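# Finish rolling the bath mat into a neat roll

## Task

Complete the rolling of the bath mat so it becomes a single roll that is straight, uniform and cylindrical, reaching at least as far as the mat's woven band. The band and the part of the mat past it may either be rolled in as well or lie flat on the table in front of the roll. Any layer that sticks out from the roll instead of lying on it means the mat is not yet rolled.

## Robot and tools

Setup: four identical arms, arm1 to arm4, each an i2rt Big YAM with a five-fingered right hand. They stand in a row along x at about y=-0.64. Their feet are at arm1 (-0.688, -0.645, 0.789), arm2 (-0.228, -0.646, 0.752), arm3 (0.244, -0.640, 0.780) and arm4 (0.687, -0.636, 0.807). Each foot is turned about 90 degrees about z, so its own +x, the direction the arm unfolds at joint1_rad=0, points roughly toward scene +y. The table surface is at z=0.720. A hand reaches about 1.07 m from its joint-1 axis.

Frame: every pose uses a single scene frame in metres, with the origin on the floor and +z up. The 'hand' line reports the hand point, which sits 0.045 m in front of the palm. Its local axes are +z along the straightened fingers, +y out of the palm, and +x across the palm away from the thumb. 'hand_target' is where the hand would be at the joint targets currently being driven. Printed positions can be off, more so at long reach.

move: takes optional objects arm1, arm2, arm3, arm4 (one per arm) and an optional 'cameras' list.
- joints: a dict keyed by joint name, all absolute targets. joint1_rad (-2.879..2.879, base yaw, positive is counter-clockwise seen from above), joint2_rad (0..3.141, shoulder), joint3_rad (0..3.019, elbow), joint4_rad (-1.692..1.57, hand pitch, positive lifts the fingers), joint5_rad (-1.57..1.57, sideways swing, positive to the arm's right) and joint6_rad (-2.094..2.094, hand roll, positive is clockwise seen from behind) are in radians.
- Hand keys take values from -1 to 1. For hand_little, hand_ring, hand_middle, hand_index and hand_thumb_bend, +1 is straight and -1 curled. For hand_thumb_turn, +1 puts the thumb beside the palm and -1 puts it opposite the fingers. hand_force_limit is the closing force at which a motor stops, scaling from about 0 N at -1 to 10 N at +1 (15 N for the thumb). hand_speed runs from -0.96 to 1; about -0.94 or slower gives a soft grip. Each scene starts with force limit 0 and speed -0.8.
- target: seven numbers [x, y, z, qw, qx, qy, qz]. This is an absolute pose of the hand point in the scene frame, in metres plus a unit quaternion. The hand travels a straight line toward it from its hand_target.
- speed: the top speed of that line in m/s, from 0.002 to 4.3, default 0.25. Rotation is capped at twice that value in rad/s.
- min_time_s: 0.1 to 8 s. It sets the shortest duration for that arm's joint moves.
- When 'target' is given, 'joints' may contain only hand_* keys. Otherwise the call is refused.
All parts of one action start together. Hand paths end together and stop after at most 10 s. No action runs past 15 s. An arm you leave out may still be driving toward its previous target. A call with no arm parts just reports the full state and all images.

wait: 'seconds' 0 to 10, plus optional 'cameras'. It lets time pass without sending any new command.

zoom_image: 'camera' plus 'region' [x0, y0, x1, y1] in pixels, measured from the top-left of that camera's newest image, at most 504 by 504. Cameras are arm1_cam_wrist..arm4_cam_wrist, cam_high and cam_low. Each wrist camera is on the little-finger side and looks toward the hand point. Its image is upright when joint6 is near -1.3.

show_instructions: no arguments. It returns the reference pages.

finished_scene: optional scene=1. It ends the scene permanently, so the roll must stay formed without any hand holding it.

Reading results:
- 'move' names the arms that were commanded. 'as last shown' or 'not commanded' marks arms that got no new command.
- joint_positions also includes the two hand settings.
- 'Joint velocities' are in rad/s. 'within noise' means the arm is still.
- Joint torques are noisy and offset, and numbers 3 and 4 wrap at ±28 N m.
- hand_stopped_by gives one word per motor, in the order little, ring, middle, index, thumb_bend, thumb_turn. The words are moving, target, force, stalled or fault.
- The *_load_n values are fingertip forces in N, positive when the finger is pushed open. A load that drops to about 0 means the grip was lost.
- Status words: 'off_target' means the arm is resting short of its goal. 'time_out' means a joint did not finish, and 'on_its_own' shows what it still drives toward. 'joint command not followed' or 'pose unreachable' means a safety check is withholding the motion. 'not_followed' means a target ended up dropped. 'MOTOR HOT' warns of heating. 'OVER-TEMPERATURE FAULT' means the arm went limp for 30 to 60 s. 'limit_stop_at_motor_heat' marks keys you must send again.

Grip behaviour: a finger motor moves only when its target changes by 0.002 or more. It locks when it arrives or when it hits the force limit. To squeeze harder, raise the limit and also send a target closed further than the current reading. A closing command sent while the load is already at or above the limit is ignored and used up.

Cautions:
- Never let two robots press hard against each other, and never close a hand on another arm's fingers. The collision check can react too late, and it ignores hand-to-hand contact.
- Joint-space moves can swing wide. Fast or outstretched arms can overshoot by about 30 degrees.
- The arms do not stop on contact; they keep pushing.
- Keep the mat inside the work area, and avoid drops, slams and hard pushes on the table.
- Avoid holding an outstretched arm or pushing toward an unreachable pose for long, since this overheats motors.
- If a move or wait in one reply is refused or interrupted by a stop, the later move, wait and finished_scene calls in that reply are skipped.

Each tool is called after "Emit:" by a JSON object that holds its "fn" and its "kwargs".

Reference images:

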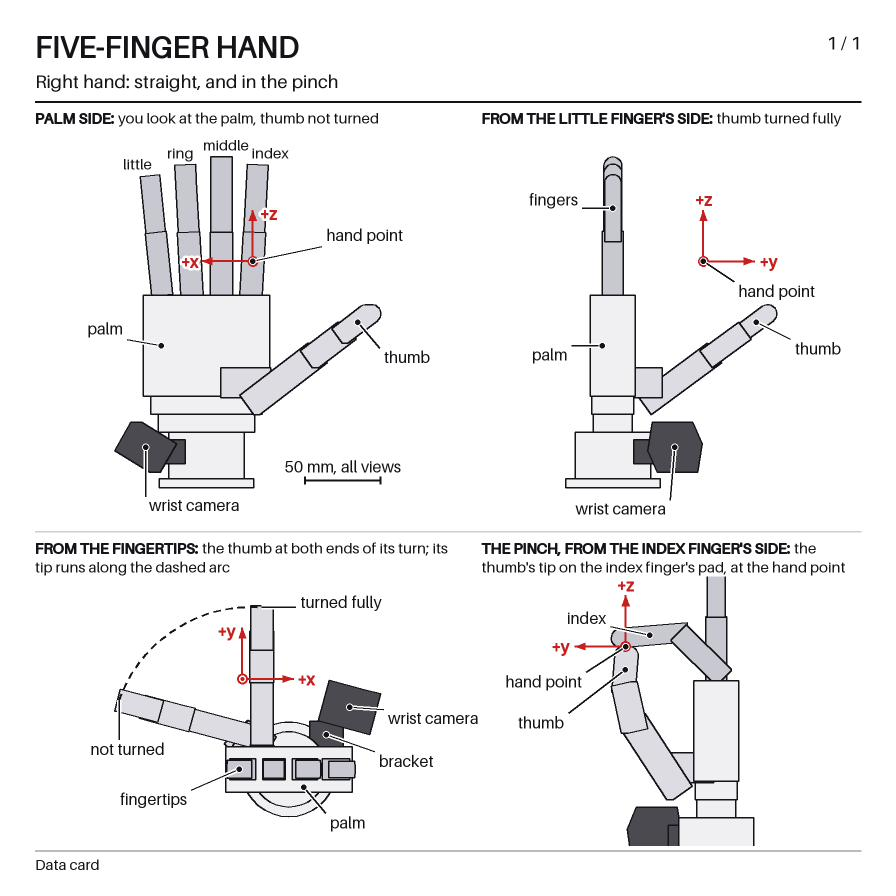

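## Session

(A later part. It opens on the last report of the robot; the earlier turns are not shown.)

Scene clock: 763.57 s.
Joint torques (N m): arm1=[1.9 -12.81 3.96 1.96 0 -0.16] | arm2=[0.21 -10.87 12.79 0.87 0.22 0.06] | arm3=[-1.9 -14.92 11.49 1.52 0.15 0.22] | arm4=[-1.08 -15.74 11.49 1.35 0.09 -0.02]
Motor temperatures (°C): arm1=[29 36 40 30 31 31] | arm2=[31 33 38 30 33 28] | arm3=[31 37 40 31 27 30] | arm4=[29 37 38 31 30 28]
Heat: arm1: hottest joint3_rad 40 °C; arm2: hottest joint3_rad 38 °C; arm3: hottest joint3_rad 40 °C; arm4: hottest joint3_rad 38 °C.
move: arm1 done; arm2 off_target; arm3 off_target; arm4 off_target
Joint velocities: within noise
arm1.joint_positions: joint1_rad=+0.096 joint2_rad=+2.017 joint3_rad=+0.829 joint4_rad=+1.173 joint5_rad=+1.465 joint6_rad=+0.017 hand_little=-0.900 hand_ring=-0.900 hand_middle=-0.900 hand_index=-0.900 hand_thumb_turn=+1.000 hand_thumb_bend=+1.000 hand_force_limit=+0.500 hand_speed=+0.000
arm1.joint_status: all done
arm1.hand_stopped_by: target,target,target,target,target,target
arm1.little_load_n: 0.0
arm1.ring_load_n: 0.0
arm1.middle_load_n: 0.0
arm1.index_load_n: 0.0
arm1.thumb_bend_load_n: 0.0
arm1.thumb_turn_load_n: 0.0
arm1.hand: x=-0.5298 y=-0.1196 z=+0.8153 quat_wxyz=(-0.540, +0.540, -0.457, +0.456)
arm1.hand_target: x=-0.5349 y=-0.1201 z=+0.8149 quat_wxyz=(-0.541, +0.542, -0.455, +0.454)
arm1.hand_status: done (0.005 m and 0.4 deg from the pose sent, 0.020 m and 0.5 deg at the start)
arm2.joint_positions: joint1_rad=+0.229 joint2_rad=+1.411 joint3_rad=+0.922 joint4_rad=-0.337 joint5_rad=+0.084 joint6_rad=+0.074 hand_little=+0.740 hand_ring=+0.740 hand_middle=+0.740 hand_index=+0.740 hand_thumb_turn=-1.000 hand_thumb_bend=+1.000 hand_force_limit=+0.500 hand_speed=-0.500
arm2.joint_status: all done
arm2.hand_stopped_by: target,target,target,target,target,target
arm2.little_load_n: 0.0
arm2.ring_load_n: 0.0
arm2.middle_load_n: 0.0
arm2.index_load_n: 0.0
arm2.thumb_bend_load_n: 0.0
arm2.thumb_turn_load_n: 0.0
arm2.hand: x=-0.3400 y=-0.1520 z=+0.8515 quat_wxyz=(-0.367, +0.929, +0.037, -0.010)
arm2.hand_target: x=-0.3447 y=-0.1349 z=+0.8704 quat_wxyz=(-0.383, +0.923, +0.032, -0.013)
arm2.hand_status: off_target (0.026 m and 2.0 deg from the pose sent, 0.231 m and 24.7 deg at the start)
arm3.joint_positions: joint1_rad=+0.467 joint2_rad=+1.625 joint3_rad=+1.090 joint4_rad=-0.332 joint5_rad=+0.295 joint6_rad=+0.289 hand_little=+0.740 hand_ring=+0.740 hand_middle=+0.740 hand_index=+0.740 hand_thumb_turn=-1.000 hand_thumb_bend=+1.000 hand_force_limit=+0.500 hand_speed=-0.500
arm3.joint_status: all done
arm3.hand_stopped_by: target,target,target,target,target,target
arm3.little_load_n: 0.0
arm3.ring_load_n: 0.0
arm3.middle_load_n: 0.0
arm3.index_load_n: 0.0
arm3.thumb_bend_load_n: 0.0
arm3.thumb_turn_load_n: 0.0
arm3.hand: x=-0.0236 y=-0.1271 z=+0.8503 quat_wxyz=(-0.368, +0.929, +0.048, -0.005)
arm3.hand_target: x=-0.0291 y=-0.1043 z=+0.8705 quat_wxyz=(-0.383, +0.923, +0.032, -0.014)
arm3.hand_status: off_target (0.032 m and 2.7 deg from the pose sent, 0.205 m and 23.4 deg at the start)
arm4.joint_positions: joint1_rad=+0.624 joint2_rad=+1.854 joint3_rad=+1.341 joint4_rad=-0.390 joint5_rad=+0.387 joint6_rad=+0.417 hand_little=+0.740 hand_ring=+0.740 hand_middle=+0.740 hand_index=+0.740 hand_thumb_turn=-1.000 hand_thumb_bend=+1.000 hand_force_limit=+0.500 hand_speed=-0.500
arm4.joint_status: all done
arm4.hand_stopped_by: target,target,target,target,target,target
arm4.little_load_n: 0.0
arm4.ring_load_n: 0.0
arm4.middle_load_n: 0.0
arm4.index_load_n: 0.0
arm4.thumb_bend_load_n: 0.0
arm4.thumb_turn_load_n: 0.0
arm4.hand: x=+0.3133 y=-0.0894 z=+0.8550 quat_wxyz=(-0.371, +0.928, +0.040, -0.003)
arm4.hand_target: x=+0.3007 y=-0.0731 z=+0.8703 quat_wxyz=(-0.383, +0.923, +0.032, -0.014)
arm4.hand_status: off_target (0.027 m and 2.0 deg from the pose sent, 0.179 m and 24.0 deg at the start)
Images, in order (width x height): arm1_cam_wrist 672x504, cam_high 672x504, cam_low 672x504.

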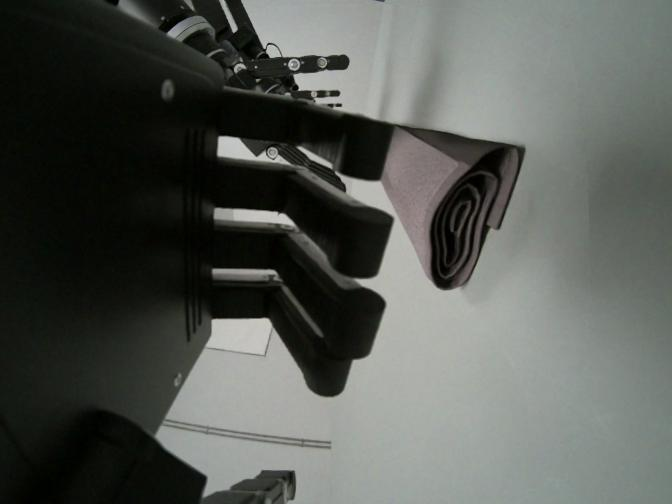

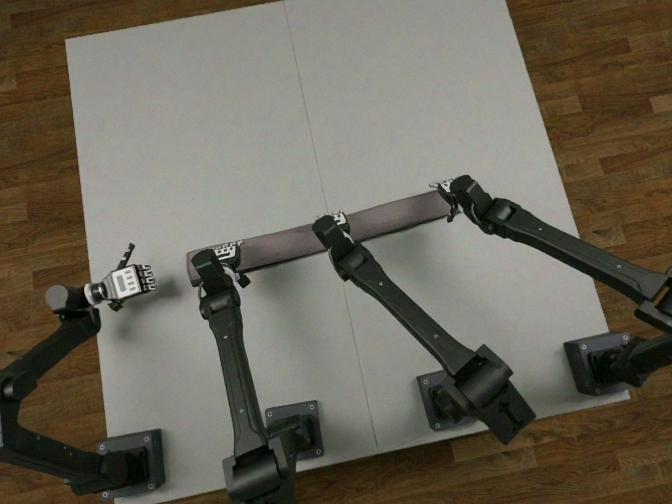

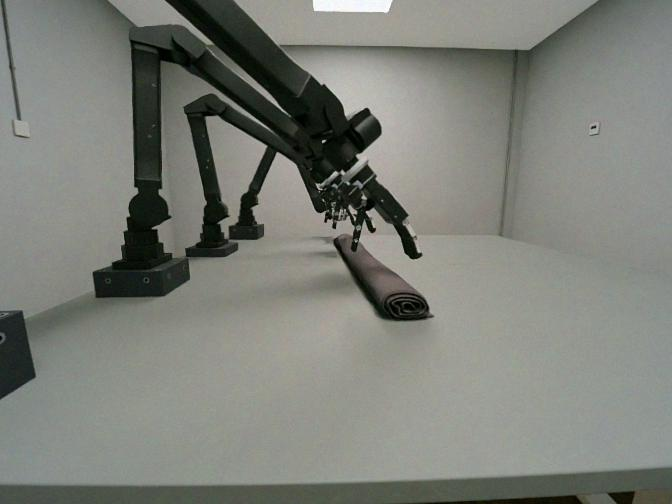

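Emit:
{"fn": "move", "kwargs": {"arm1": {"joints": {"hand_index": 1.0, "hand_middle": 1.0, "hand_ring": 1.0, "hand_little": 1.0}}, "arm2": {"target": [-0.345, -0.134, 0.765, 0.3825, -0.9233, -0.0322, 0.0134], "speed": 0.12}, "arm3": {"target": [-0.03, -0.103, 0.753, 0.3825, -0.9233, -0.0322, 0.0134], "speed": 0.12}, "arm4": {"target": [0.30, -0.072, 0.765, 0.3825, -0.9233, -0.0322, 0.0134], "speed": 0.12}, "cameras": ["arm1_cam_wrist", "cam_high", "cam_low"]}}

Emit:
{"fn": "zoom_image", "kwargs": {"camera": "arm1_cam_wrist", "region": [340, 80, 560, 310]}}

Emit:
{"fn": "zoom_image", "kwargs": {"camera": "cam_low", "region": [360, 240, 500, 340]}}

Scene clock: 765.73 s.
Joint torques (N m): arm1=[1.79 -11.81 4.21 2.15 0.07 -0.17] | arm2=[-1.08 -11.05 6.39 1.39 0.15 0.09] | arm3=[-1.9 -16.79 6.01 3.06 0.15 0.2] | arm4=[-0.67 -17.2 6.12 2.63 0.12 -0.01]
Motor temperatures (°C): arm1=[29 36 40 30 31 31] | arm2=[31 33 38 30 33 28] | arm3=[31 37 41 31 27 30] | arm4=[29 37 38 31 30 28]
Heat: arm1: hottest joint3_rad 40 °C; arm2: hottest joint3_rad 38 °C; arm3: hottest joint3_rad 41 °C; arm4: hottest joint3_rad 38 °C.
move: arm1 done; arm2 off_target; arm3 done; arm4 done
Joint velocities: within noise
arm1.joint_positions: joint1_rad=+0.096 joint2_rad=+2.017 joint3_rad=+0.829 joint4_rad=+1.174 joint5_rad=+1.466 joint6_rad=+0.017 hand_little=+1.000 hand_ring=+1.000 hand_middle=+1.000 hand_index=+1.000 hand_thumb_turn=+1.000 hand_thumb_bend=+1.000 hand_force_limit=+0.500 hand_speed=+0.000
arm1.joint_status: all done
arm1.hand_stopped_by: target,target,target,target,target,target
arm1.little_load_n: 0.0
arm1.ring_load_n: -0.5
arm1.middle_load_n: 0.0
arm1.index_load_n: 0.0
arm1.thumb_bend_load_n: 0.0
arm1.thumb_turn_load_n: 0.0
arm1.hand: x=-0.5298 y=-0.1197 z=+0.8153 quat_wxyz=(-0.540, +0.540, -0.457, +0.456)
arm1.hand_target: x=-0.5349 y=-0.1201 z=+0.8149 quat_wxyz=(-0.541, +0.542, -0.455, +0.454)
arm1.hand_status: not commanded
arm2.joint_positions: joint1_rad=+0.229 joint2_rad=+1.579 joint3_rad=+0.843 joint4_rad=-0.041 joint5_rad=+0.085 joint6_rad=+0.075 hand_little=+0.740 hand_ring=+0.740 hand_middle=+0.740 hand_index=+0.740 hand_thumb_turn=-1.000 hand_thumb_bend=+1.000 hand_force_limit=+0.500 hand_speed=-0.500
arm2.joint_status: not commanded
arm2.hand_stopped_by: target,target,target,target,target,target
arm2.little_load_n: 0.0
arm2.ring_load_n: 0.0
arm2.middle_load_n: 0.5
arm2.index_load_n: 0.0
arm2.thumb_bend_load_n: 0.0
arm2.thumb_turn_load_n: 0.0
arm2.hand: x=-0.3442 y=-0.1303 z=+0.7757 quat_wxyz=(-0.390, +0.920, +0.035, -0.013)
arm2.hand_target: x=-0.3449 y=-0.1341 z=+0.7652 quat_wxyz=(-0.383, +0.923, +0.032, -0.013)
arm2.hand_status: off_target (0.011 m and 1.0 deg from the pose sent, 0.088 m and 2.0 deg at the start)
arm3.joint_positions: joint1_rad=+0.467 joint2_rad=+1.820 joint3_rad=+1.044 joint4_rad=-0.065 joint5_rad=+0.295 joint6_rad=+0.292 hand_little=+0.740 hand_ring=+0.740 hand_middle=+0.740 hand_index=+0.740 hand_thumb_turn=-1.000 hand_thumb_bend=+1.000 hand_force_limit=+0.500 hand_speed=-0.500
arm3.joint_status: not commanded
arm3.hand_stopped_by: target,target,target,target,target,target
arm3.little_load_n: 0.0
arm3.ring_load_n: 0.0
arm3.middle_load_n: 0.0
arm3.index_load_n: 0.0
arm3.thumb_bend_load_n: 0.0
arm3.thumb_turn_load_n: 0.0
arm3.hand: x=-0.0338 y=-0.1088 z=+0.7565 quat_wxyz=(-0.378, +0.924, +0.044, -0.010)
arm3.hand_target: x=-0.0300 y=-0.1032 z=+0.7531 quat_wxyz=(-0.382, +0.923, +0.032, -0.013)
arm3.hand_status: done (0.008 m and 1.5 deg from the pose sent, 0.100 m and 2.7 deg at the start)
arm4.joint_positions: joint1_rad=+0.624 joint2_rad=+2.015 joint3_rad=+1.326 joint4_rad=-0.187 joint5_rad=+0.387 joint6_rad=+0.418 hand_little=+0.740 hand_ring=+0.740 hand_middle=+0.740 hand_index=+0.740 hand_thumb_turn=-1.000 hand_thumb_bend=+1.000 hand_force_limit=+0.500 hand_speed=-0.500
arm4.joint_status: not commanded
arm4.hand_stopped_by: target,target,target,target,target,target
arm4.little_load_n: 0.0
arm4.ring_load_n: 0.0
arm4.middle_load_n: 0.0
arm4.index_load_n: 0.0
arm4.thumb_bend_load_n: 0.0
arm4.thumb_turn_load_n: 0.0
arm4.hand: x=+0.3007 y=-0.0717 z=+0.7713 quat_wxyz=(-0.382, +0.923, +0.036, -0.011)
arm4.hand_target: x=+0.3000 y=-0.0722 z=+0.7650 quat_wxyz=(-0.382, +0.923, +0.032, -0.013)
arm4.hand_status: done (0.006 m and 0.5 deg from the pose sent, 0.093 m and 2.0 deg at the start)
Images, in order (width x height): arm1_cam_wrist 672x504, cam_high 672x504, cam_low 672x504.

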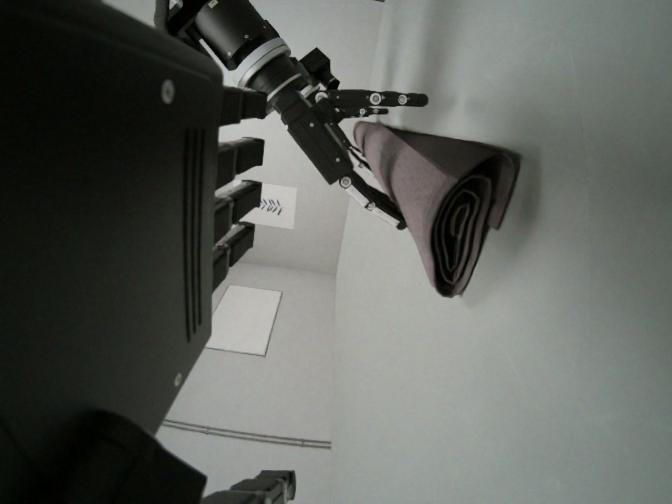

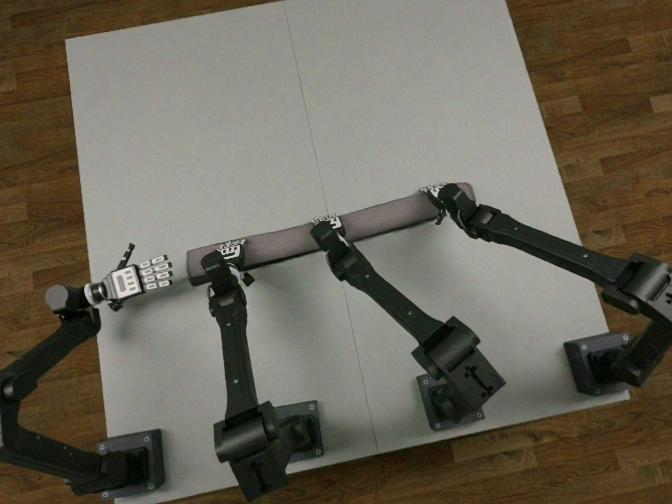

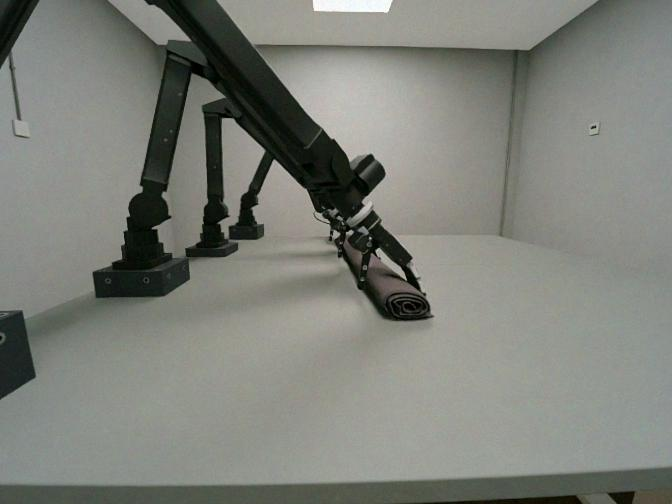

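Scaled by 2.191 from the camera's image (finer frame: 960x720).

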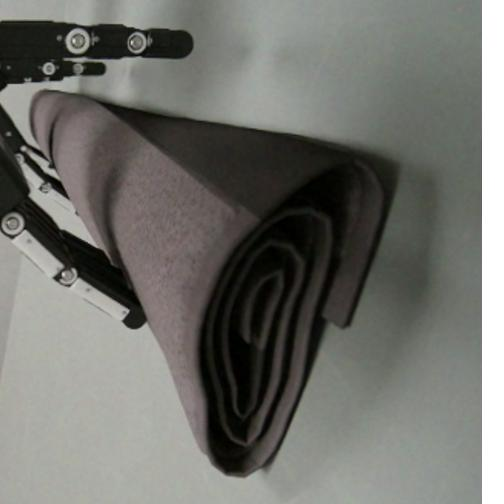

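Scaled by 3.600 from the camera's image (finer frame: 960x720).

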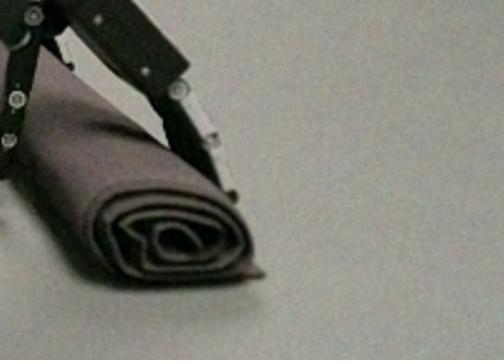

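Emit:
{"fn": "move", "kwargs": {"arm2": {"joints": {"hand_index": 0.5, "hand_middle": 0.5, "hand_ring": 0.5, "hand_little": 0.5, "hand_thumb_bend": 0.62, "hand_speed": -0.8}, "target": [-0.345, -0.134, 0.752, 0.3825, -0.9233, -0.0322, 0.0134], "speed": 0.05}, "arm3": {"joints": {"hand_index": 0.5, "hand_middle": 0.5, "hand_ring": 0.5, "hand_little": 0.5, "hand_thumb_bend": 0.62, "hand_speed": -0.8}, "target": [-0.03, -0.10, 0.750, 0.3825, -0.9233, -0.0322, 0.0134], "speed": 0.05}, "arm4": {"joints": {"hand_index": 0.5, "hand_middle": 0.5, "hand_ring": 0.5, "hand_little": 0.5, "hand_thumb_bend": 0.62, "hand_speed": -0.8}, "target": [0.30, -0.072, 0.758, 0.3825, -0.9233, -0.0322, 0.0134], "speed": 0.05}, "cameras": ["arm1_cam_wrist", "cam_low"]}}

Emit:
{"fn": "zoom_image", "kwargs": {"camera": "arm1_cam_wrist", "region": [340, 80, 560, 310]}}

Emit:
{"fn": "move", "kwargs": {"arm2": {"joints": {"hand_index": 0.38, "hand_middle": 0.38, "hand_ring": 0.38, "hand_little": 0.38, "hand_thumb_bend": 0.45, "hand_speed": -0.85}}, "arm3": {"joints": {"hand_index": 0.38, "hand_middle": 0.38, "hand_ring": 0.38, "hand_little": 0.38, "hand_thumb_bend": 0.45, "hand_speed": -0.85}}, "arm4": {"joints": {"hand_index": 0.38, "hand_middle": 0.38, "hand_ring": 0.38, "hand_little": 0.38, "hand_thumb_bend": 0.45, "hand_speed": -0.85}}, "cameras": ["arm1_cam_wrist", "cam_low"]}}

Emit:
{"fn": "zoom_image", "kwargs": {"camera": "arm1_cam_wrist", "region": [340, 80, 560, 310]}}

Scene clock: 768.13 s.
Joint torques (N m): arm1=[2.26 -11.93 3.85 2.13 0 -0.16] | arm2=[-0.26 -10.99 5.52 1.4 0.22 -0.01] | arm3=[-2.02 -15.91 6.43 2.66 0.11 0.16] | arm4=[-0.56 -16.44 5.74 2.65 0.13 -0.01]
Motor temperatures (°C): arm1=[29 36 40 30 31 31] | arm2=[31 33 38 30 33 28] | arm3=[31 37 41 31 27 30] | arm4=[29 37 38 31 30 28]
Heat: arm1: hottest joint3_rad 40 °C; arm2: hottest joint3_rad 38 °C; arm3: hottest joint3_rad 41 °C; arm4: hottest joint3_rad 38 °C.
move: arm2 off_target; arm3 off_target; arm4 off_target
Joint velocities: within noise
arm1: as last shown
arm1.ring_load_n: 0.0
arm1.thumb_turn_load_n: -0.5
arm2.joint_positions: joint1_rad=+0.229 joint2_rad=+1.596 joint3_rad=+0.843 joint4_rad=+0.010 joint5_rad=+0.086 joint6_rad=+0.077 hand_little=+0.500 hand_ring=+0.500 hand_middle=+0.501 hand_index=+0.500 hand_thumb_turn=-1.000 hand_thumb_bend=+0.621 hand_force_limit=+0.500 hand_speed=-0.800
arm2.joint_status: all done
arm2.hand_stopped_by: target,target,target,target,target,target
arm2.little_load_n: 0.0
arm2.ring_load_n: 0.5
arm2.middle_load_n: 4.0
arm2.index_load_n: 0.0
arm2.thumb_bend_load_n: 1.5
arm2.thumb_turn_load_n: 0.5
arm2.hand: x=-0.3460 y=-0.1206 z=+0.7750 quat_wxyz=(-0.405, +0.913, +0.033, -0.015)
arm2.hand_target: x=-0.3448 y=-0.1345 z=+0.7529 quat_wxyz=(-0.383, +0.923, +0.032, -0.013)
arm2.hand_status: off_target (0.027 m and 2.9 deg from the pose sent, 0.024 m and 1.0 deg at the start)
arm3.joint_positions: joint1_rad=+0.464 joint2_rad=+1.820 joint3_rad=+1.044 joint4_rad=-0.049 joint5_rad=+0.294 joint6_rad=+0.293 hand_little=+0.500 hand_ring=+0.500 hand_middle=+0.500 hand_index=+0.500 hand_thumb_turn=-1.000 hand_thumb_bend=+0.621 hand_force_limit=+0.500 hand_speed=-0.800
arm3.joint_status: all done
arm3.hand_stopped_by: target,target,target,target,target,target
arm3.little_load_n: 0.0
arm3.ring_load_n: 0.5
arm3.middle_load_n: 0.0
arm3.index_load_n: 2.0
arm3.thumb_bend_load_n: 1.5
arm3.thumb_turn_load_n: -0.5
arm3.hand: x=-0.0346 y=-0.1051 z=+0.7587 quat_wxyz=(-0.385, +0.922, +0.042, -0.014)
arm3.hand_target: x=-0.0299 y=-0.1004 z=+0.7501 quat_wxyz=(-0.382, +0.923, +0.032, -0.013)
arm3.hand_status: off_target (0.011 m and 1.1 deg from the pose sent, 0.012 m and 1.5 deg at the start)
arm4.joint_positions: joint1_rad=+0.624 joint2_rad=+2.016 joint3_rad=+1.326 joint4_rad=-0.171 joint5_rad=+0.387 joint6_rad=+0.418 hand_little=+0.500 hand_ring=+0.500 hand_middle=+0.500 hand_index=+0.500 hand_thumb_turn=-1.000 hand_thumb_bend=+0.621 hand_force_limit=+0.500 hand_speed=-0.800
arm4.joint_status: all done
arm4.hand_stopped_by: target,target,target,target,target,target
arm4.little_load_n: 0.0
arm4.ring_load_n: 0.0
arm4.middle_load_n: 0.5
arm4.index_load_n: 0.5
arm4.thumb_bend_load_n: 1.5
arm4.thumb_turn_load_n: 0.0
arm4.hand: x=+0.2985 y=-0.0688 z=+0.7730 quat_wxyz=(-0.387, +0.921, +0.034, -0.014)
arm4.hand_target: x=+0.3002 y=-0.0724 z=+0.7581 quat_wxyz=(-0.382, +0.923, +0.032, -0.013)
arm4.hand_status: off_target (0.015 m and 0.7 deg from the pose sent, 0.013 m and 0.5 deg at the start)
Images, in order (width x height): arm1_cam_wrist 672x504, cam_low 672x504.

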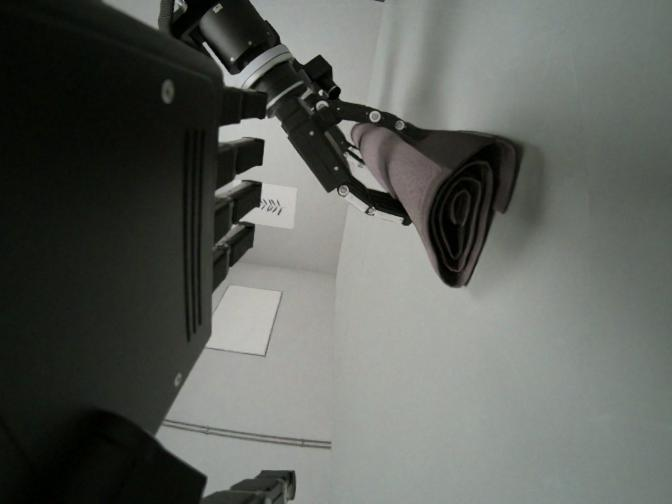

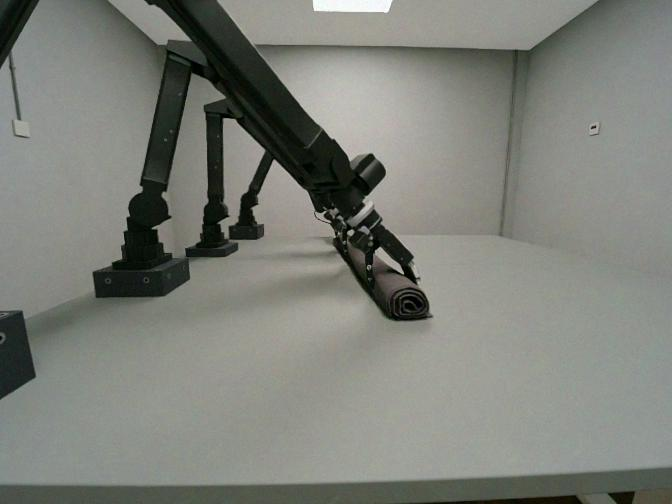

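Scaled by 2.191 from the camera's image (finer frame: 960x720).

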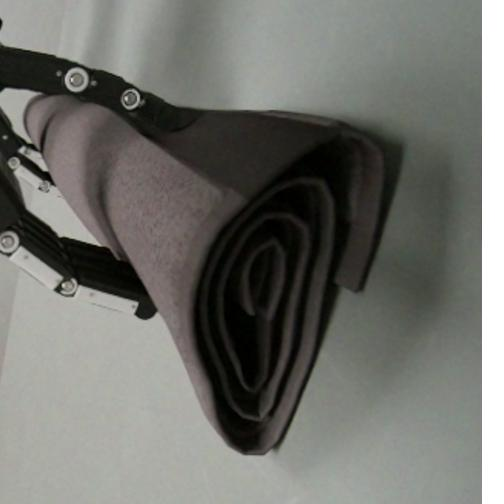

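Scene clock: 769.40 s.
Joint torques (N m): arm1=[2.2 -12.63 4.14 1.99 -0.03 -0.18] | arm2=[-0.67 -10.58 5.33 1.01 0.17 0.12] | arm3=[-1.9 -15.91 6.48 2.44 0.13 0.16] | arm4=[-0.67 -16.44 5.75 2.04 -0.01 -0.01]
Motor temperatures (°C): arm1=[29 36 40 30 31 31] | arm2=[31 33 38 30 33 28] | arm3=[31 37 41 30 27 30] | arm4=[29 37 38 31 30 28]
Heat: arm1: hottest joint3_rad 40 °C; arm2: hottest joint3_rad 38 °C; arm3: hottest joint3_rad 41 °C; arm4: hottest joint3_rad 38 °C.
move: arm2 done; arm3 done; arm4 done
Joint velocities: within noise
arm1: as last shown
arm1.ring_load_n: -0.5
arm1.index_load_n: -0.5
arm1.thumb_turn_load_n: 0.0
arm2.joint_positions: joint1_rad=+0.229 joint2_rad=+1.596 joint3_rad=+0.843 joint4_rad=+0.014 joint5_rad=+0.086 joint6_rad=+0.077 hand_little=+0.380 hand_ring=+0.380 hand_middle=+0.382 hand_index=+0.380 hand_thumb_turn=-1.000 hand_thumb_bend=+0.454 hand_force_limit=+0.500 hand_speed=-0.850
arm2.joint_status: all done
arm2.hand_stopped_by: target,target,target,target,target,target
arm2.little_load_n: 0.0
arm2.ring_load_n: 0.5
arm2.middle_load_n: 7.0
arm2.index_load_n: 0.0
arm2.thumb_bend_load_n: 5.0
arm2.thumb_turn_load_n: 0.5
arm2.hand: x=-0.3461 y=-0.1197 z=+0.7756 quat_wxyz=(-0.407, +0.913, +0.033, -0.016)
arm2.hand_target: x=-0.3448 y=-0.1345 z=+0.7528 quat_wxyz=(-0.383, +0.923, +0.032, -0.013)
arm2.hand_status: not commanded
arm3.joint_positions: joint1_rad=+0.464 joint2_rad=+1.820 joint3_rad=+1.044 joint4_rad=-0.043 joint5_rad=+0.293 joint6_rad=+0.293 hand_little=+0.380 hand_ring=+0.380 hand_middle=+0.381 hand_index=+0.380 hand_thumb_turn=-1.000 hand_thumb_bend=+0.457 hand_force_limit=+0.500 hand_speed=-0.850
arm3.joint_status: all done
arm3.hand_stopped_by: target,target,target,target,target,target
arm3.little_load_n: 1.5
arm3.ring_load_n: 2.0
arm3.middle_load_n: 5.0
arm3.index_load_n: 3.0
arm3.thumb_bend_load_n: 9.5
arm3.thumb_turn_load_n: 0.0
arm3.hand: x=-0.0349 y=-0.1036 z=+0.7596 quat_wxyz=(-0.387, +0.921, +0.041, -0.015)
arm3.hand_target: x=-0.0298 y=-0.1002 z=+0.7501 quat_wxyz=(-0.382, +0.923, +0.032, -0.013)
arm3.hand_status: not commanded
arm4.joint_positions: joint1_rad=+0.624 joint2_rad=+2.016 joint3_rad=+1.326 joint4_rad=-0.158 joint5_rad=+0.390 joint6_rad=+0.418 hand_little=+0.380 hand_ring=+0.381 hand_middle=+0.380 hand_index=+0.380 hand_thumb_turn=-1.000 hand_thumb_bend=+0.451 hand_force_limit=+0.500 hand_speed=-0.850
arm4.joint_status: all done
arm4.hand_stopped_by: target,target,target,target,target,target
arm4.little_load_n: 0.5
arm4.ring_load_n: 1.0
arm4.middle_load_n: 1.0
arm4.index_load_n: 0.5
arm4.thumb_bend_load_n: 2.0
arm4.thumb_turn_load_n: 0.5
arm4.hand: x=+0.2973 y=-0.0661 z=+0.7749 quat_wxyz=(-0.393, +0.919, +0.032, -0.016)
arm4.hand_target: x=+0.3002 y=-0.0724 z=+0.7581 quat_wxyz=(-0.382, +0.923, +0.032, -0.013)
arm4.hand_status: not commanded
Images, in order (width x height): arm1_cam_wrist 672x504, cam_low 672x504.

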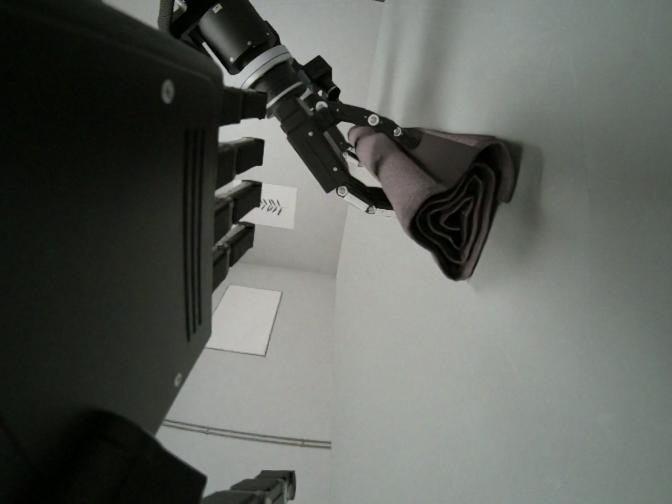

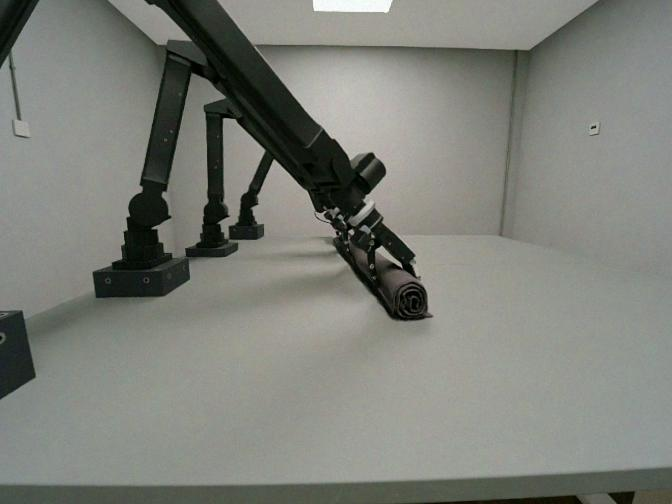

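Scaled by 2.191 from the camera's image (finer frame: 960x720).

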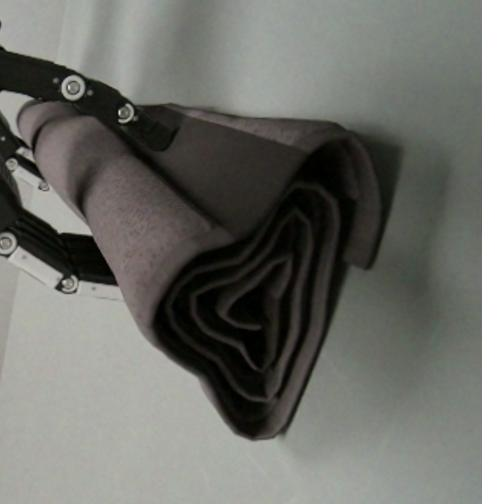

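Emit:
{"fn": "move", "kwargs": {"arm2": {"target": [-0.345, -0.124, 0.825, 0.3993, -0.9160, -0.0320, 0.0139], "speed": 0.08}, "arm3": {"target": [-0.03, -0.104, 0.785, 0.3825, -0.9233, -0.0322, 0.0134], "speed": 0.08}, "arm4": {"target": [0.30, -0.070, 0.778, 0.3825, -0.9233, -0.0322, 0.0134], "speed": 0.08}, "cameras": ["arm1_cam_wrist", "cam_low", "cam_high"]}}

Emit:
{"fn": "zoom_image", "kwargs": {"camera": "arm1_cam_wrist", "region": [340, 80, 560, 310]}}

Scene clock: 771.57 s.
Joint torques (N m): arm1=[2.67 -12.4 4.29 2.03 0.07 -0.16] | arm2=[-0.73 -12.4 11.55 1.06 0.18 0.02] | arm3=[-1.61 -20.37 7.38 1.25 0.38 0.18] | arm4=[-0.73 -19.02 7.04 0.87 -0.07 -0.01]
Motor temperatures (°C): arm1=[29 36 40 30 31 31] | arm2=[31 33 38 30 33 28] | arm3=[31 37 41 30 27 30] | arm4=[29 37 38 31 30 28]
Heat: arm1: hottest joint3_rad 40 °C; arm2: hottest joint3_rad 38 °C; arm3: hottest joint3_rad 41 °C; arm4: hottest joint3_rad 38 °C.
move: arm2 off_target; arm3 off_target; arm4 done
Joint velocities: within noise
arm1: as last shown
arm1.ring_load_n: 0.0
arm1.middle_load_n: -0.5
arm1.index_load_n: 0.0
arm1.thumb_turn_load_n: -0.5
arm2.joint_positions: joint1_rad=+0.229 joint2_rad=+1.507 joint3_rad=+0.856 joint4_rad=-0.153 joint5_rad=+0.086 joint6_rad=+0.077 hand_little=+0.380 hand_ring=+0.380 hand_middle=+0.381 hand_index=+0.380 hand_thumb_turn=-1.000 hand_thumb_bend=+0.453 hand_force_limit=+0.500 hand_speed=-0.850
arm2.joint_status: not commanded
arm2.hand_stopped_by: target,target,target,target,target,target
arm2.little_load_n: 0.5
arm2.ring_load_n: 0.0
arm2.middle_load_n: 0.0
arm2.index_load_n: 0.0
arm2.thumb_bend_load_n: 0.0
arm2.thumb_turn_load_n: 0.0
arm2.hand: x=-0.3417 y=-0.1429 z=+0.8008 quat_wxyz=(-0.378, +0.925, +0.035, -0.011)
arm2.hand_target: x=-0.3448 y=-0.1249 z=+0.8253 quat_wxyz=(-0.400, +0.916, +0.032, -0.014)
arm2.hand_status: off_target (0.031 m and 2.7 deg from the pose sent, 0.050 m and 1.0 deg at the start)
arm3.joint_positions: joint1_rad=+0.464 joint2_rad=+1.799 joint3_rad=+1.044 joint4_rad=-0.101 joint5_rad=+0.288 joint6_rad=+0.293 hand_little=+0.380 hand_ring=+0.380 hand_middle=+0.381 hand_index=+0.380 hand_thumb_turn=-1.000 hand_thumb_bend=+0.457 hand_force_limit=+0.500 hand_speed=-0.850
arm3.joint_status: not commanded
arm3.hand_stopped_by: target,target,target,target,target,target
arm3.little_load_n: 1.0
arm3.ring_load_n: 1.0
arm3.middle_load_n: 3.5
arm3.index_load_n: 1.5
arm3.thumb_bend_load_n: 5.0
arm3.thumb_turn_load_n: 0.0
arm3.hand: x=-0.0309 y=-0.1132 z=+0.7636 quat_wxyz=(-0.371, +0.927, +0.045, -0.010)
arm3.hand_target: x=-0.0298 y=-0.1042 z=+0.7847 quat_wxyz=(-0.383, +0.923, +0.032, -0.013)
arm3.hand_status: off_target (0.023 m and 2.0 deg from the pose sent, 0.026 m and 1.2 deg at the start)
arm4.joint_positions: joint1_rad=+0.624 joint2_rad=+2.011 joint3_rad=+1.326 joint4_rad=-0.178 joint5_rad=+0.390 joint6_rad=+0.418 hand_little=+0.380 hand_ring=+0.381 hand_middle=+0.380 hand_index=+0.380 hand_thumb_turn=-1.000 hand_thumb_bend=+0.451 hand_force_limit=+0.500 hand_speed=-0.850
arm4.joint_status: not commanded
arm4.hand_stopped_by: target,target,target,target,target,target
arm4.little_load_n: 0.5
arm4.ring_load_n: 1.5
arm4.middle_load_n: 0.5
arm4.index_load_n: 0.0
arm4.thumb_bend_load_n: 1.5
arm4.thumb_turn_load_n: 0.0
arm4.hand: x=+0.2998 y=-0.0691 z=+0.7751 quat_wxyz=(-0.387, +0.921, +0.034, -0.012)
arm4.hand_target: x=+0.3002 y=-0.0700 z=+0.7780 quat_wxyz=(-0.383, +0.923, +0.032, -0.013)
arm4.hand_status: done (0.003 m and 0.6 deg from the pose sent, 0.006 m and 1.3 deg at the start)
pictures: arm1_cam_wrist, cam_high, cam_low
Images, in order (width x height): arm1_cam_wrist 672x504, cam_high 672x504, cam_low 672x504.

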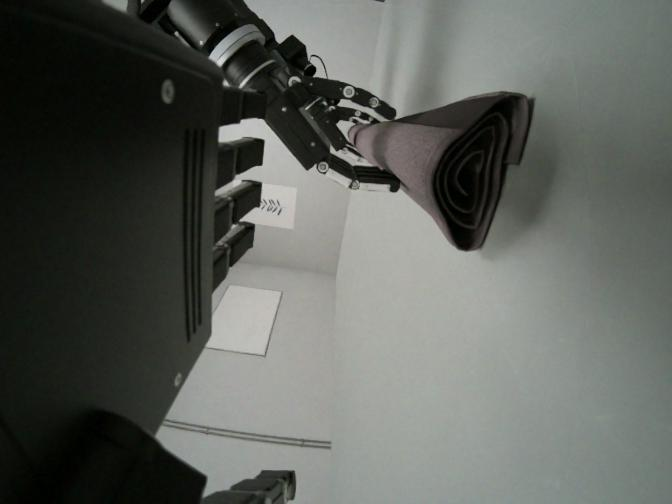

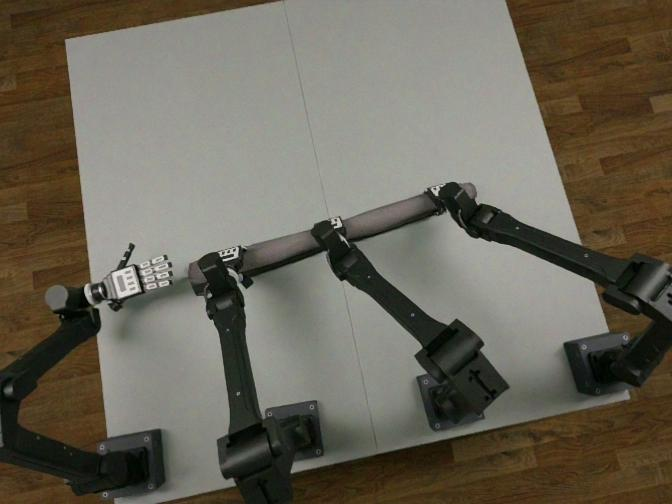

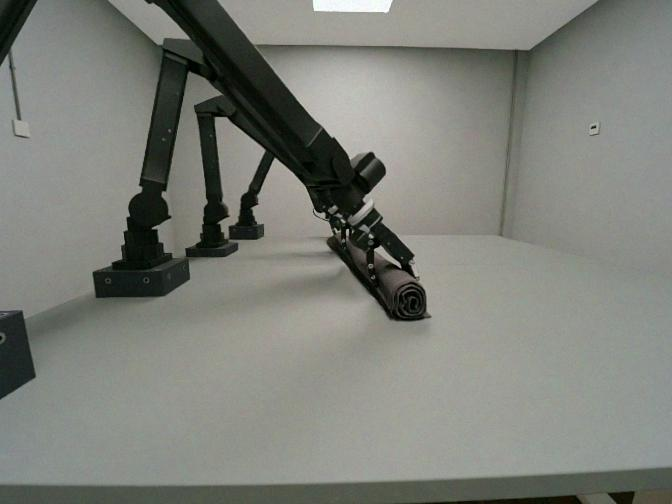

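Scaled by 2.191 from the camera's image (finer frame: 960x720).

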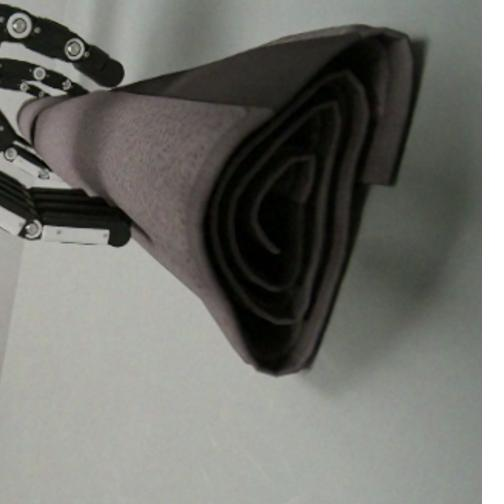

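Emit:
{"fn": "move", "kwargs": {"arm2": {"joints": {"hand_index": 0.5, "hand_middle": 0.5, "hand_ring": 0.5, "hand_little": 0.5, "hand_thumb_bend": 0.65, "hand_speed": -0.86}}, "arm3": {"joints": {"hand_index": 0.5, "hand_middle": 0.5, "hand_ring": 0.5, "hand_little": 0.5, "hand_thumb_bend": 0.65, "hand_speed": -0.88}}, "arm4": {"joints": {"hand_index": 0.5, "hand_middle": 0.5, "hand_ring": 0.5, "hand_little": 0.5, "hand_thumb_bend": 0.65, "hand_speed": -0.88}}}}

Emit:
{"fn": "move", "kwargs": {"arm2": {"joints": {"hand_index": 0.74, "hand_middle": 0.74, "hand_ring": 0.74, "hand_little": 0.74, "hand_thumb_bend": 1.0, "hand_speed": -0.8}}, "arm3": {"joints": {"hand_index": 0.74, "hand_middle": 0.74, "hand_ring": 0.74, "hand_little": 0.74, "hand_thumb_bend": 1.0, "hand_speed": -0.8}}, "arm4": {"joints": {"hand_index": 0.74, "hand_middle": 0.74, "hand_ring": 0.74, "hand_little": 0.74, "hand_thumb_bend": 1.0, "hand_speed": -0.8}}}}

Emit:
{"fn": "move", "kwargs": {"arm2": {"target": [-0.345, -0.24, 0.90, 0.4997, -0.8655, -0.0302, 0.0175], "speed": 0.15}, "arm3": {"target": [-0.03, -0.108, 0.88, 0.4997, -0.8655, -0.0302, 0.0175], "speed": 0.12}, "arm4": {"target": [0.30, -0.072, 0.88, 0.4997, -0.8655, -0.0302, 0.0175], "speed": 0.12}, "cameras": ["arm1_cam_wrist", "cam_low", "cam_high"]}}

Emit:
{"fn": "zoom_image", "kwargs": {"camera": "cam_high", "region": [170, 160, 490, 300]}}

Emit:
{"fn": "zoom_image", "kwargs": {"camera": "arm1_cam_wrist", "region": [340, 80, 560, 310]}}

Scene clock: 775.13 s.
Joint torques (N m): arm1=[2.02 -11.93 4 2.04 0.01 -0.13] | arm2=[-0.97 -14.27 11.54 0.66 0.18 0.07] | arm3=[-1.55 -20.42 7.38 1.59 0.34 0.18] | arm4=[-0.62 -18.9 6.93 1.48 0.09 0.01]
Motor temperatures (°C): arm1=[29 36 39 30 31 31] | arm2=[31 33 38 30 33 28] | arm3=[31 37 41 30 27 30] | arm4=[29 38 38 31 30 28]
Heat: arm1: hottest joint3_rad 39 °C; arm2: hottest joint3_rad 38 °C; arm3: hottest joint3_rad 41 °C; arm4: hottest joint2_rad 38 °C.
move: arm2 done; arm3 done; arm4 done
Joint velocities: within noise
arm1: as last shown
arm1.middle_load_n: 0.0
arm1.thumb_turn_load_n: 0.0
arm2.joint_positions: joint1_rad=+0.229 joint2_rad=+1.507 joint3_rad=+0.856 joint4_rad=-0.153 joint5_rad=+0.086 joint6_rad=+0.077 hand_little=+0.500 hand_ring=+0.500 hand_middle=+0.500 hand_index=+0.500 hand_thumb_turn=-1.000 hand_thumb_bend=+0.650 hand_force_limit=+0.500 hand_speed=-0.860
arm2.joint_status: all done
arm2.hand_stopped_by: target,target,target,target,target,target
arm2.little_load_n: 0.0
arm2.ring_load_n: 0.0
arm2.middle_load_n: 0.0
arm2.index_load_n: 0.0
arm2.thumb_bend_load_n: 0.0
arm2.thumb_turn_load_n: 0.0
arm2.hand: x=-0.3417 y=-0.1429 z=+0.8008 quat_wxyz=(-0.378, +0.925, +0.035, -0.011)
arm2.hand_target: x=-0.3448 y=-0.1249 z=+0.8253 quat_wxyz=(-0.400, +0.916, +0.032, -0.014)
arm2.hand_status: not commanded
arm3.joint_positions: joint1_rad=+0.464 joint2_rad=+1.799 joint3_rad=+1.044 joint4_rad=-0.110 joint5_rad=+0.290 joint6_rad=+0.293 hand_little=+0.500 hand_ring=+0.500 hand_middle=+0.500 hand_index=+0.500 hand_thumb_turn=-1.000 hand_thumb_bend=+0.650 hand_force_limit=+0.500 hand_speed=-0.880
arm3.joint_status: all done
arm3.hand_stopped_by: target,target,target,target,target,target
arm3.little_load_n: 0.0
arm3.ring_load_n: 0.0
arm3.middle_load_n: -0.5
arm3.index_load_n: 0.0
arm3.thumb_bend_load_n: 0.0
arm3.thumb_turn_load_n: 0.0
arm3.hand: x=-0.0296 y=-0.1149 z=+0.7624 quat_wxyz=(-0.368, +0.929, +0.045, -0.007)
arm3.hand_target: x=-0.0298 y=-0.1041 z=+0.7847 quat_wxyz=(-0.383, +0.923, +0.032, -0.013)
arm3.hand_status: not commanded
arm4.joint_positions: joint1_rad=+0.624 joint2_rad=+2.011 joint3_rad=+1.326 joint4_rad=-0.187 joint5_rad=+0.387 joint6_rad=+0.418 hand_little=+0.500 hand_ring=+0.500 hand_middle=+0.500 hand_index=+0.500 hand_thumb_turn=-1.000 hand_thumb_bend=+0.650 hand_force_limit=+0.500 hand_speed=-0.880
arm4.joint_status: all done
arm4.hand_stopped_by: target,target,target,target,target,target
arm4.little_load_n: 0.0
arm4.ring_load_n: 0.0
arm4.middle_load_n: 0.0
arm4.index_load_n: 0.0
arm4.thumb_bend_load_n: 0.5
arm4.thumb_turn_load_n: 0.0
arm4.hand: x=+0.3006 y=-0.0711 z=+0.7737 quat_wxyz=(-0.383, +0.923, +0.035, -0.011)
arm4.hand_target: x=+0.3001 y=-0.0700 z=+0.7780 quat_wxyz=(-0.383, +0.923, +0.032, -0.013)
arm4.hand_status: not commanded
pictures: none

Scene clock: 776.83 s.
Joint torques (N m): arm1=[1.55 -12.45 4.23 2.11 0.02 -0.12] | arm2=[-1.26 -13.45 11.41 0.95 0.13 -0.02] | arm3=[-1.61 -20.37 7.36 1.59 0.29 0.19] | arm4=[-0.67 -18.78 7.02 1.32 0.12 -0.03]
Motor temperatures (°C): arm1=[29 36 39 30 31 31] | arm2=[31 33 39 30 33 28] | arm3=[31 37 41 30 27 30] | arm4=[29 38 38 30 30 28]
Heat: arm1: hottest joint3_rad 39 °C; arm2: hottest joint3_rad 39 °C; arm3: hottest joint3_rad 41 °C; arm4: hottest joint2_rad 38 °C.
move: arm2 done; arm3 done; arm4 done
Joint velocities: within noise
arm1: as last shown
arm1.thumb_turn_load_n: -0.5
arm2.joint_positions: joint1_rad=+0.229 joint2_rad=+1.507 joint3_rad=+0.856 joint4_rad=-0.154 joint5_rad=+0.086 joint6_rad=+0.077 hand_little=+0.740 hand_ring=+0.740 hand_middle=+0.740 hand_index=+0.740 hand_thumb_turn=-1.000 hand_thumb_bend=+1.000 hand_force_limit=+0.500 hand_speed=-0.800
arm2.joint_status: all done
arm2.hand_stopped_by: target,target,target,target,target,target
arm2.little_load_n: 0.0
arm2.ring_load_n: 0.0
arm2.middle_load_n: 0.0
arm2.index_load_n: 0.0
arm2.thumb_bend_load_n: 0.0
arm2.thumb_turn_load_n: 0.0
arm2.hand: x=-0.3416 y=-0.1432 z=+0.8006 quat_wxyz=(-0.377, +0.925, +0.035, -0.011)
arm2.hand_target: x=-0.3448 y=-0.1250 z=+0.8253 quat_wxyz=(-0.399, +0.916, +0.032, -0.014)
arm2.hand_status: not commanded
arm3.joint_positions: joint1_rad=+0.464 joint2_rad=+1.799 joint3_rad=+1.044 joint4_rad=-0.110 joint5_rad=+0.292 joint6_rad=+0.293 hand_little=+0.740 hand_ring=+0.740 hand_middle=+0.740 hand_index=+0.740 hand_thumb_turn=-1.000 hand_thumb_bend=+1.000 hand_force_limit=+0.500 hand_speed=-0.800
arm3.joint_status: all done
arm3.hand_stopped_by: target,target,target,target,target,target
arm3.little_load_n: 0.0
arm3.ring_load_n: 0.0
arm3.middle_load_n: 0.0
arm3.index_load_n: -0.5
arm3.thumb_bend_load_n: 0.0
arm3.thumb_turn_load_n: 0.0
arm3.hand: x=-0.0293 y=-0.1147 z=+0.7624 quat_wxyz=(-0.368, +0.929, +0.045, -0.007)
arm3.hand_target: x=-0.0298 y=-0.1041 z=+0.7847 quat_wxyz=(-0.383, +0.923, +0.032, -0.013)
arm3.hand_status: not commanded
arm4.joint_positions: joint1_rad=+0.624 joint2_rad=+2.011 joint3_rad=+1.326 joint4_rad=-0.187 joint5_rad=+0.386 joint6_rad=+0.418 hand_little=+0.740 hand_ring=+0.740 hand_middle=+0.740 hand_index=+0.740 hand_thumb_turn=-1.000 hand_thumb_bend=+1.000 hand_force_limit=+0.500 hand_speed=-0.800
arm4.joint_status: all done
arm4.hand_stopped_by: target,target,target,target,target,target
arm4.little_load_n: 0.0
arm4.ring_load_n: 0.0
arm4.middle_load_n: 0.0
arm4.index_load_n: 0.0
arm4.thumb_bend_load_n: 0.0
arm4.thumb_turn_load_n: 0.0
arm4.hand: x=+0.3004 y=-0.0712 z=+0.7737 quat_wxyz=(-0.383, +0.923, +0.036, -0.012)
arm4.hand_target: x=+0.3002 y=-0.0700 z=+0.7780 quat_wxyz=(-0.383, +0.923, +0.032, -0.013)
arm4.hand_status: not commanded
pictures: none

Scene clock: 778.73 s.
Joint torques (N m): arm1=[2.26 -12.98 4.3 2.15 0 -0.12] | arm2=[-1.08 -6.24 9.31 1.2 0.26 0.01] | arm3=[0.21 -17.49 6.79 3.34 0.29 -0.08] | arm4=[-0.32 -18.32 6.28 3.02 0.3 -0.17]
Motor temperatures (°C): arm1=[29 36 39 30 31 31] | arm2=[31 33 39 30 33 28] | arm3=[31 37 41 30 27 30] | arm4=[29 38 38 31 30 28]
Heat: arm1: hottest joint3_rad 39 °C; arm2: hottest joint3_rad 39 °C; arm3: hottest joint3_rad 41 °C; arm4: hottest joint2_rad 38 °C.
move: arm2 done; arm3 off_target; arm4 off_target
Joint velocities: within noise
arm1: as last shown
arm1.thumb_turn_load_n: 0.0
arm2.joint_positions: joint1_rad=+0.314 joint2_rad=+0.986 joint3_rad=+0.579 joint4_rad=-0.132 joint5_rad=+0.181 joint6_rad=+0.095 hand_little=+0.740 hand_ring=+0.740 hand_middle=+0.740 hand_index=+0.740 hand_thumb_turn=-1.000 hand_thumb_bend=+1.000 hand_force_limit=+0.500 hand_speed=-0.800
arm2.joint_status: not commanded
arm2.hand_stopped_by: target,target,target,target,target,target
arm2.little_load_n: 0.0
arm2.ring_load_n: 0.0
arm2.middle_load_n: 0.0
arm2.index_load_n: 0.0
arm2.thumb_bend_load_n: 0.0
arm2.thumb_turn_load_n: 0.0
arm2.hand: x=-0.3420 y=-0.2380 z=+0.8982 quat_wxyz=(-0.499, +0.866, +0.032, -0.014)
arm2.hand_target: x=-0.3450 y=-0.2400 z=+0.8999 quat_wxyz=(-0.500, +0.866, +0.030, -0.017)
arm2.hand_status: done (0.004 m and 0.4 deg from the pose sent, 0.139 m and 15.7 deg at the start)
arm3.joint_positions: joint1_rad=+0.486 joint2_rad=+1.586 joint3_rad=+0.951 joint4_rad=+0.016 joint5_rad=+0.396 joint6_rad=+0.260 hand_little=+0.740 hand_ring=+0.740 hand_middle=+0.740 hand_index=+0.740 hand_thumb_turn=-1.000 hand_thumb_bend=+1.000 hand_force_limit=+0.500 hand_speed=-0.800
arm3.joint_status: not commanded
arm3.hand_stopped_by: target,target,target,target,target,target
arm3.little_load_n: 0.0
arm3.ring_load_n: -0.5
arm3.middle_load_n: 0.0
arm3.index_load_n: 0.0
arm3.thumb_bend_load_n: 0.0
arm3.thumb_turn_load_n: 0.0
arm3.hand: x=-0.0226 y=-0.1078 z=+0.8635 quat_wxyz=(-0.482, +0.876, +0.023, -0.010)
arm3.hand_target: x=-0.0299 y=-0.1080 z=+0.8800 quat_wxyz=(-0.500, +0.866, +0.030, -0.017)
arm3.hand_status: off_target (0.018 m and 2.6 deg from the pose sent, 0.118 m and 16.8 deg at the start)
arm4.joint_positions: joint1_rad=+0.659 joint2_rad=+1.829 joint3_rad=+1.213 joint4_rad=-0.029 joint5_rad=+0.512 joint6_rad=+0.349 hand_little=+0.740 hand_ring=+0.740 hand_middle=+0.740 hand_index=+0.740 hand_thumb_turn=-1.000 hand_thumb_bend=+1.000 hand_force_limit=+0.500 hand_speed=-0.800
arm4.joint_status: not commanded
arm4.hand_stopped_by: target,target,target,target,target,target
arm4.little_load_n: 0.0
arm4.ring_load_n: 0.0
arm4.middle_load_n: 0.0
arm4.index_load_n: 0.0
arm4.thumb_bend_load_n: 0.0
arm4.thumb_turn_load_n: 0.0
arm4.hand: x=+0.3033 y=-0.0697 z=+0.8694 quat_wxyz=(-0.490, +0.871, +0.028, -0.012)
arm4.hand_target: x=+0.3000 y=-0.0720 z=+0.8799 quat_wxyz=(-0.499, +0.866, +0.030, -0.017)
arm4.hand_status: off_target (0.011 m and 1.5 deg from the pose sent, 0.106 m and 14.9 deg at the start)
pictures: arm1_cam_wrist, cam_high, cam_low
Images, in order (width x height): arm1_cam_wrist 672x504, cam_high 672x504, cam_low 672x504.

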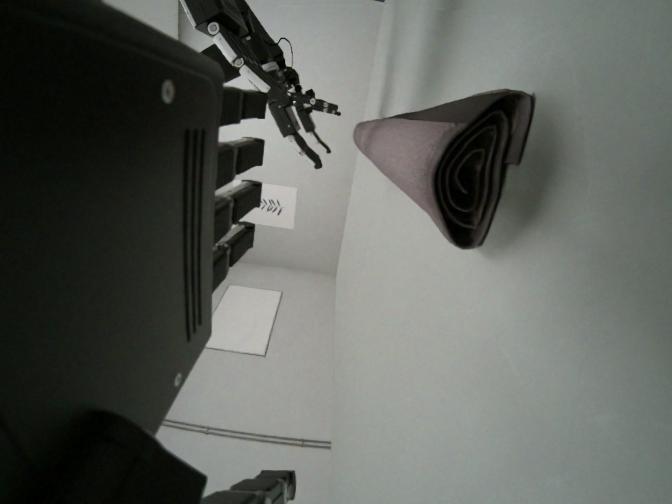

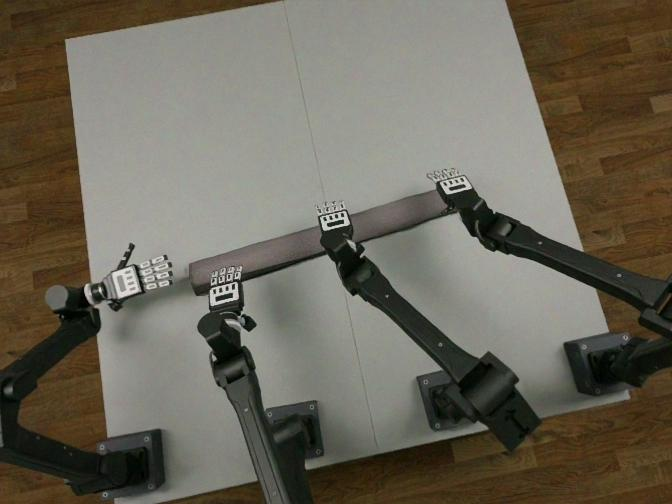

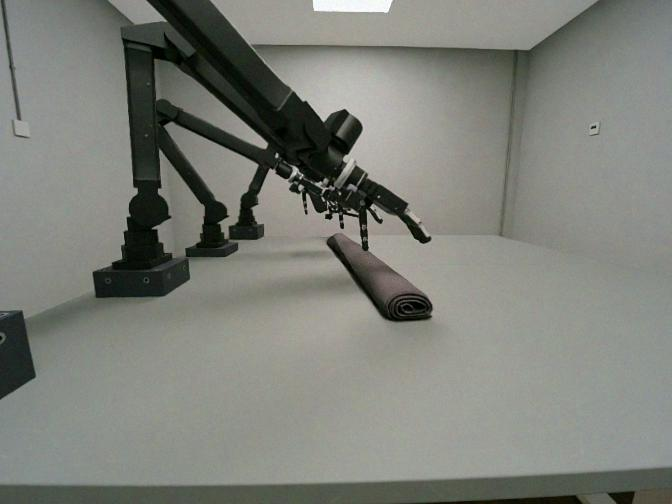

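Scaled by 1.575 from the camera's image (finer frame: 960x720).

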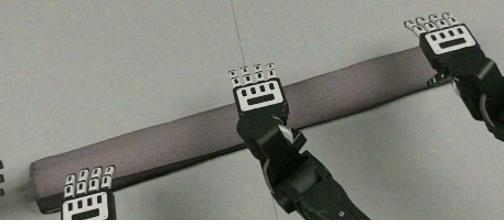

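Scaled by 2.191 from the camera's image (finer frame: 960x720).

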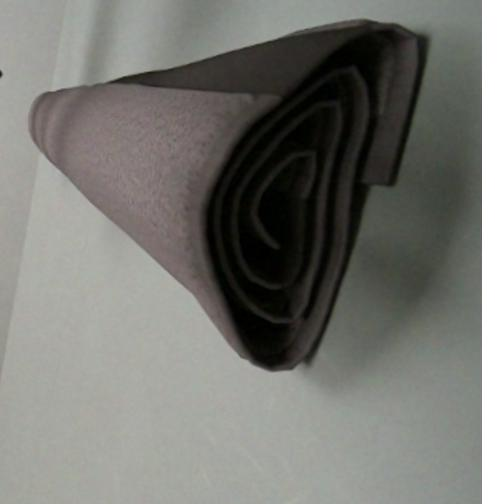

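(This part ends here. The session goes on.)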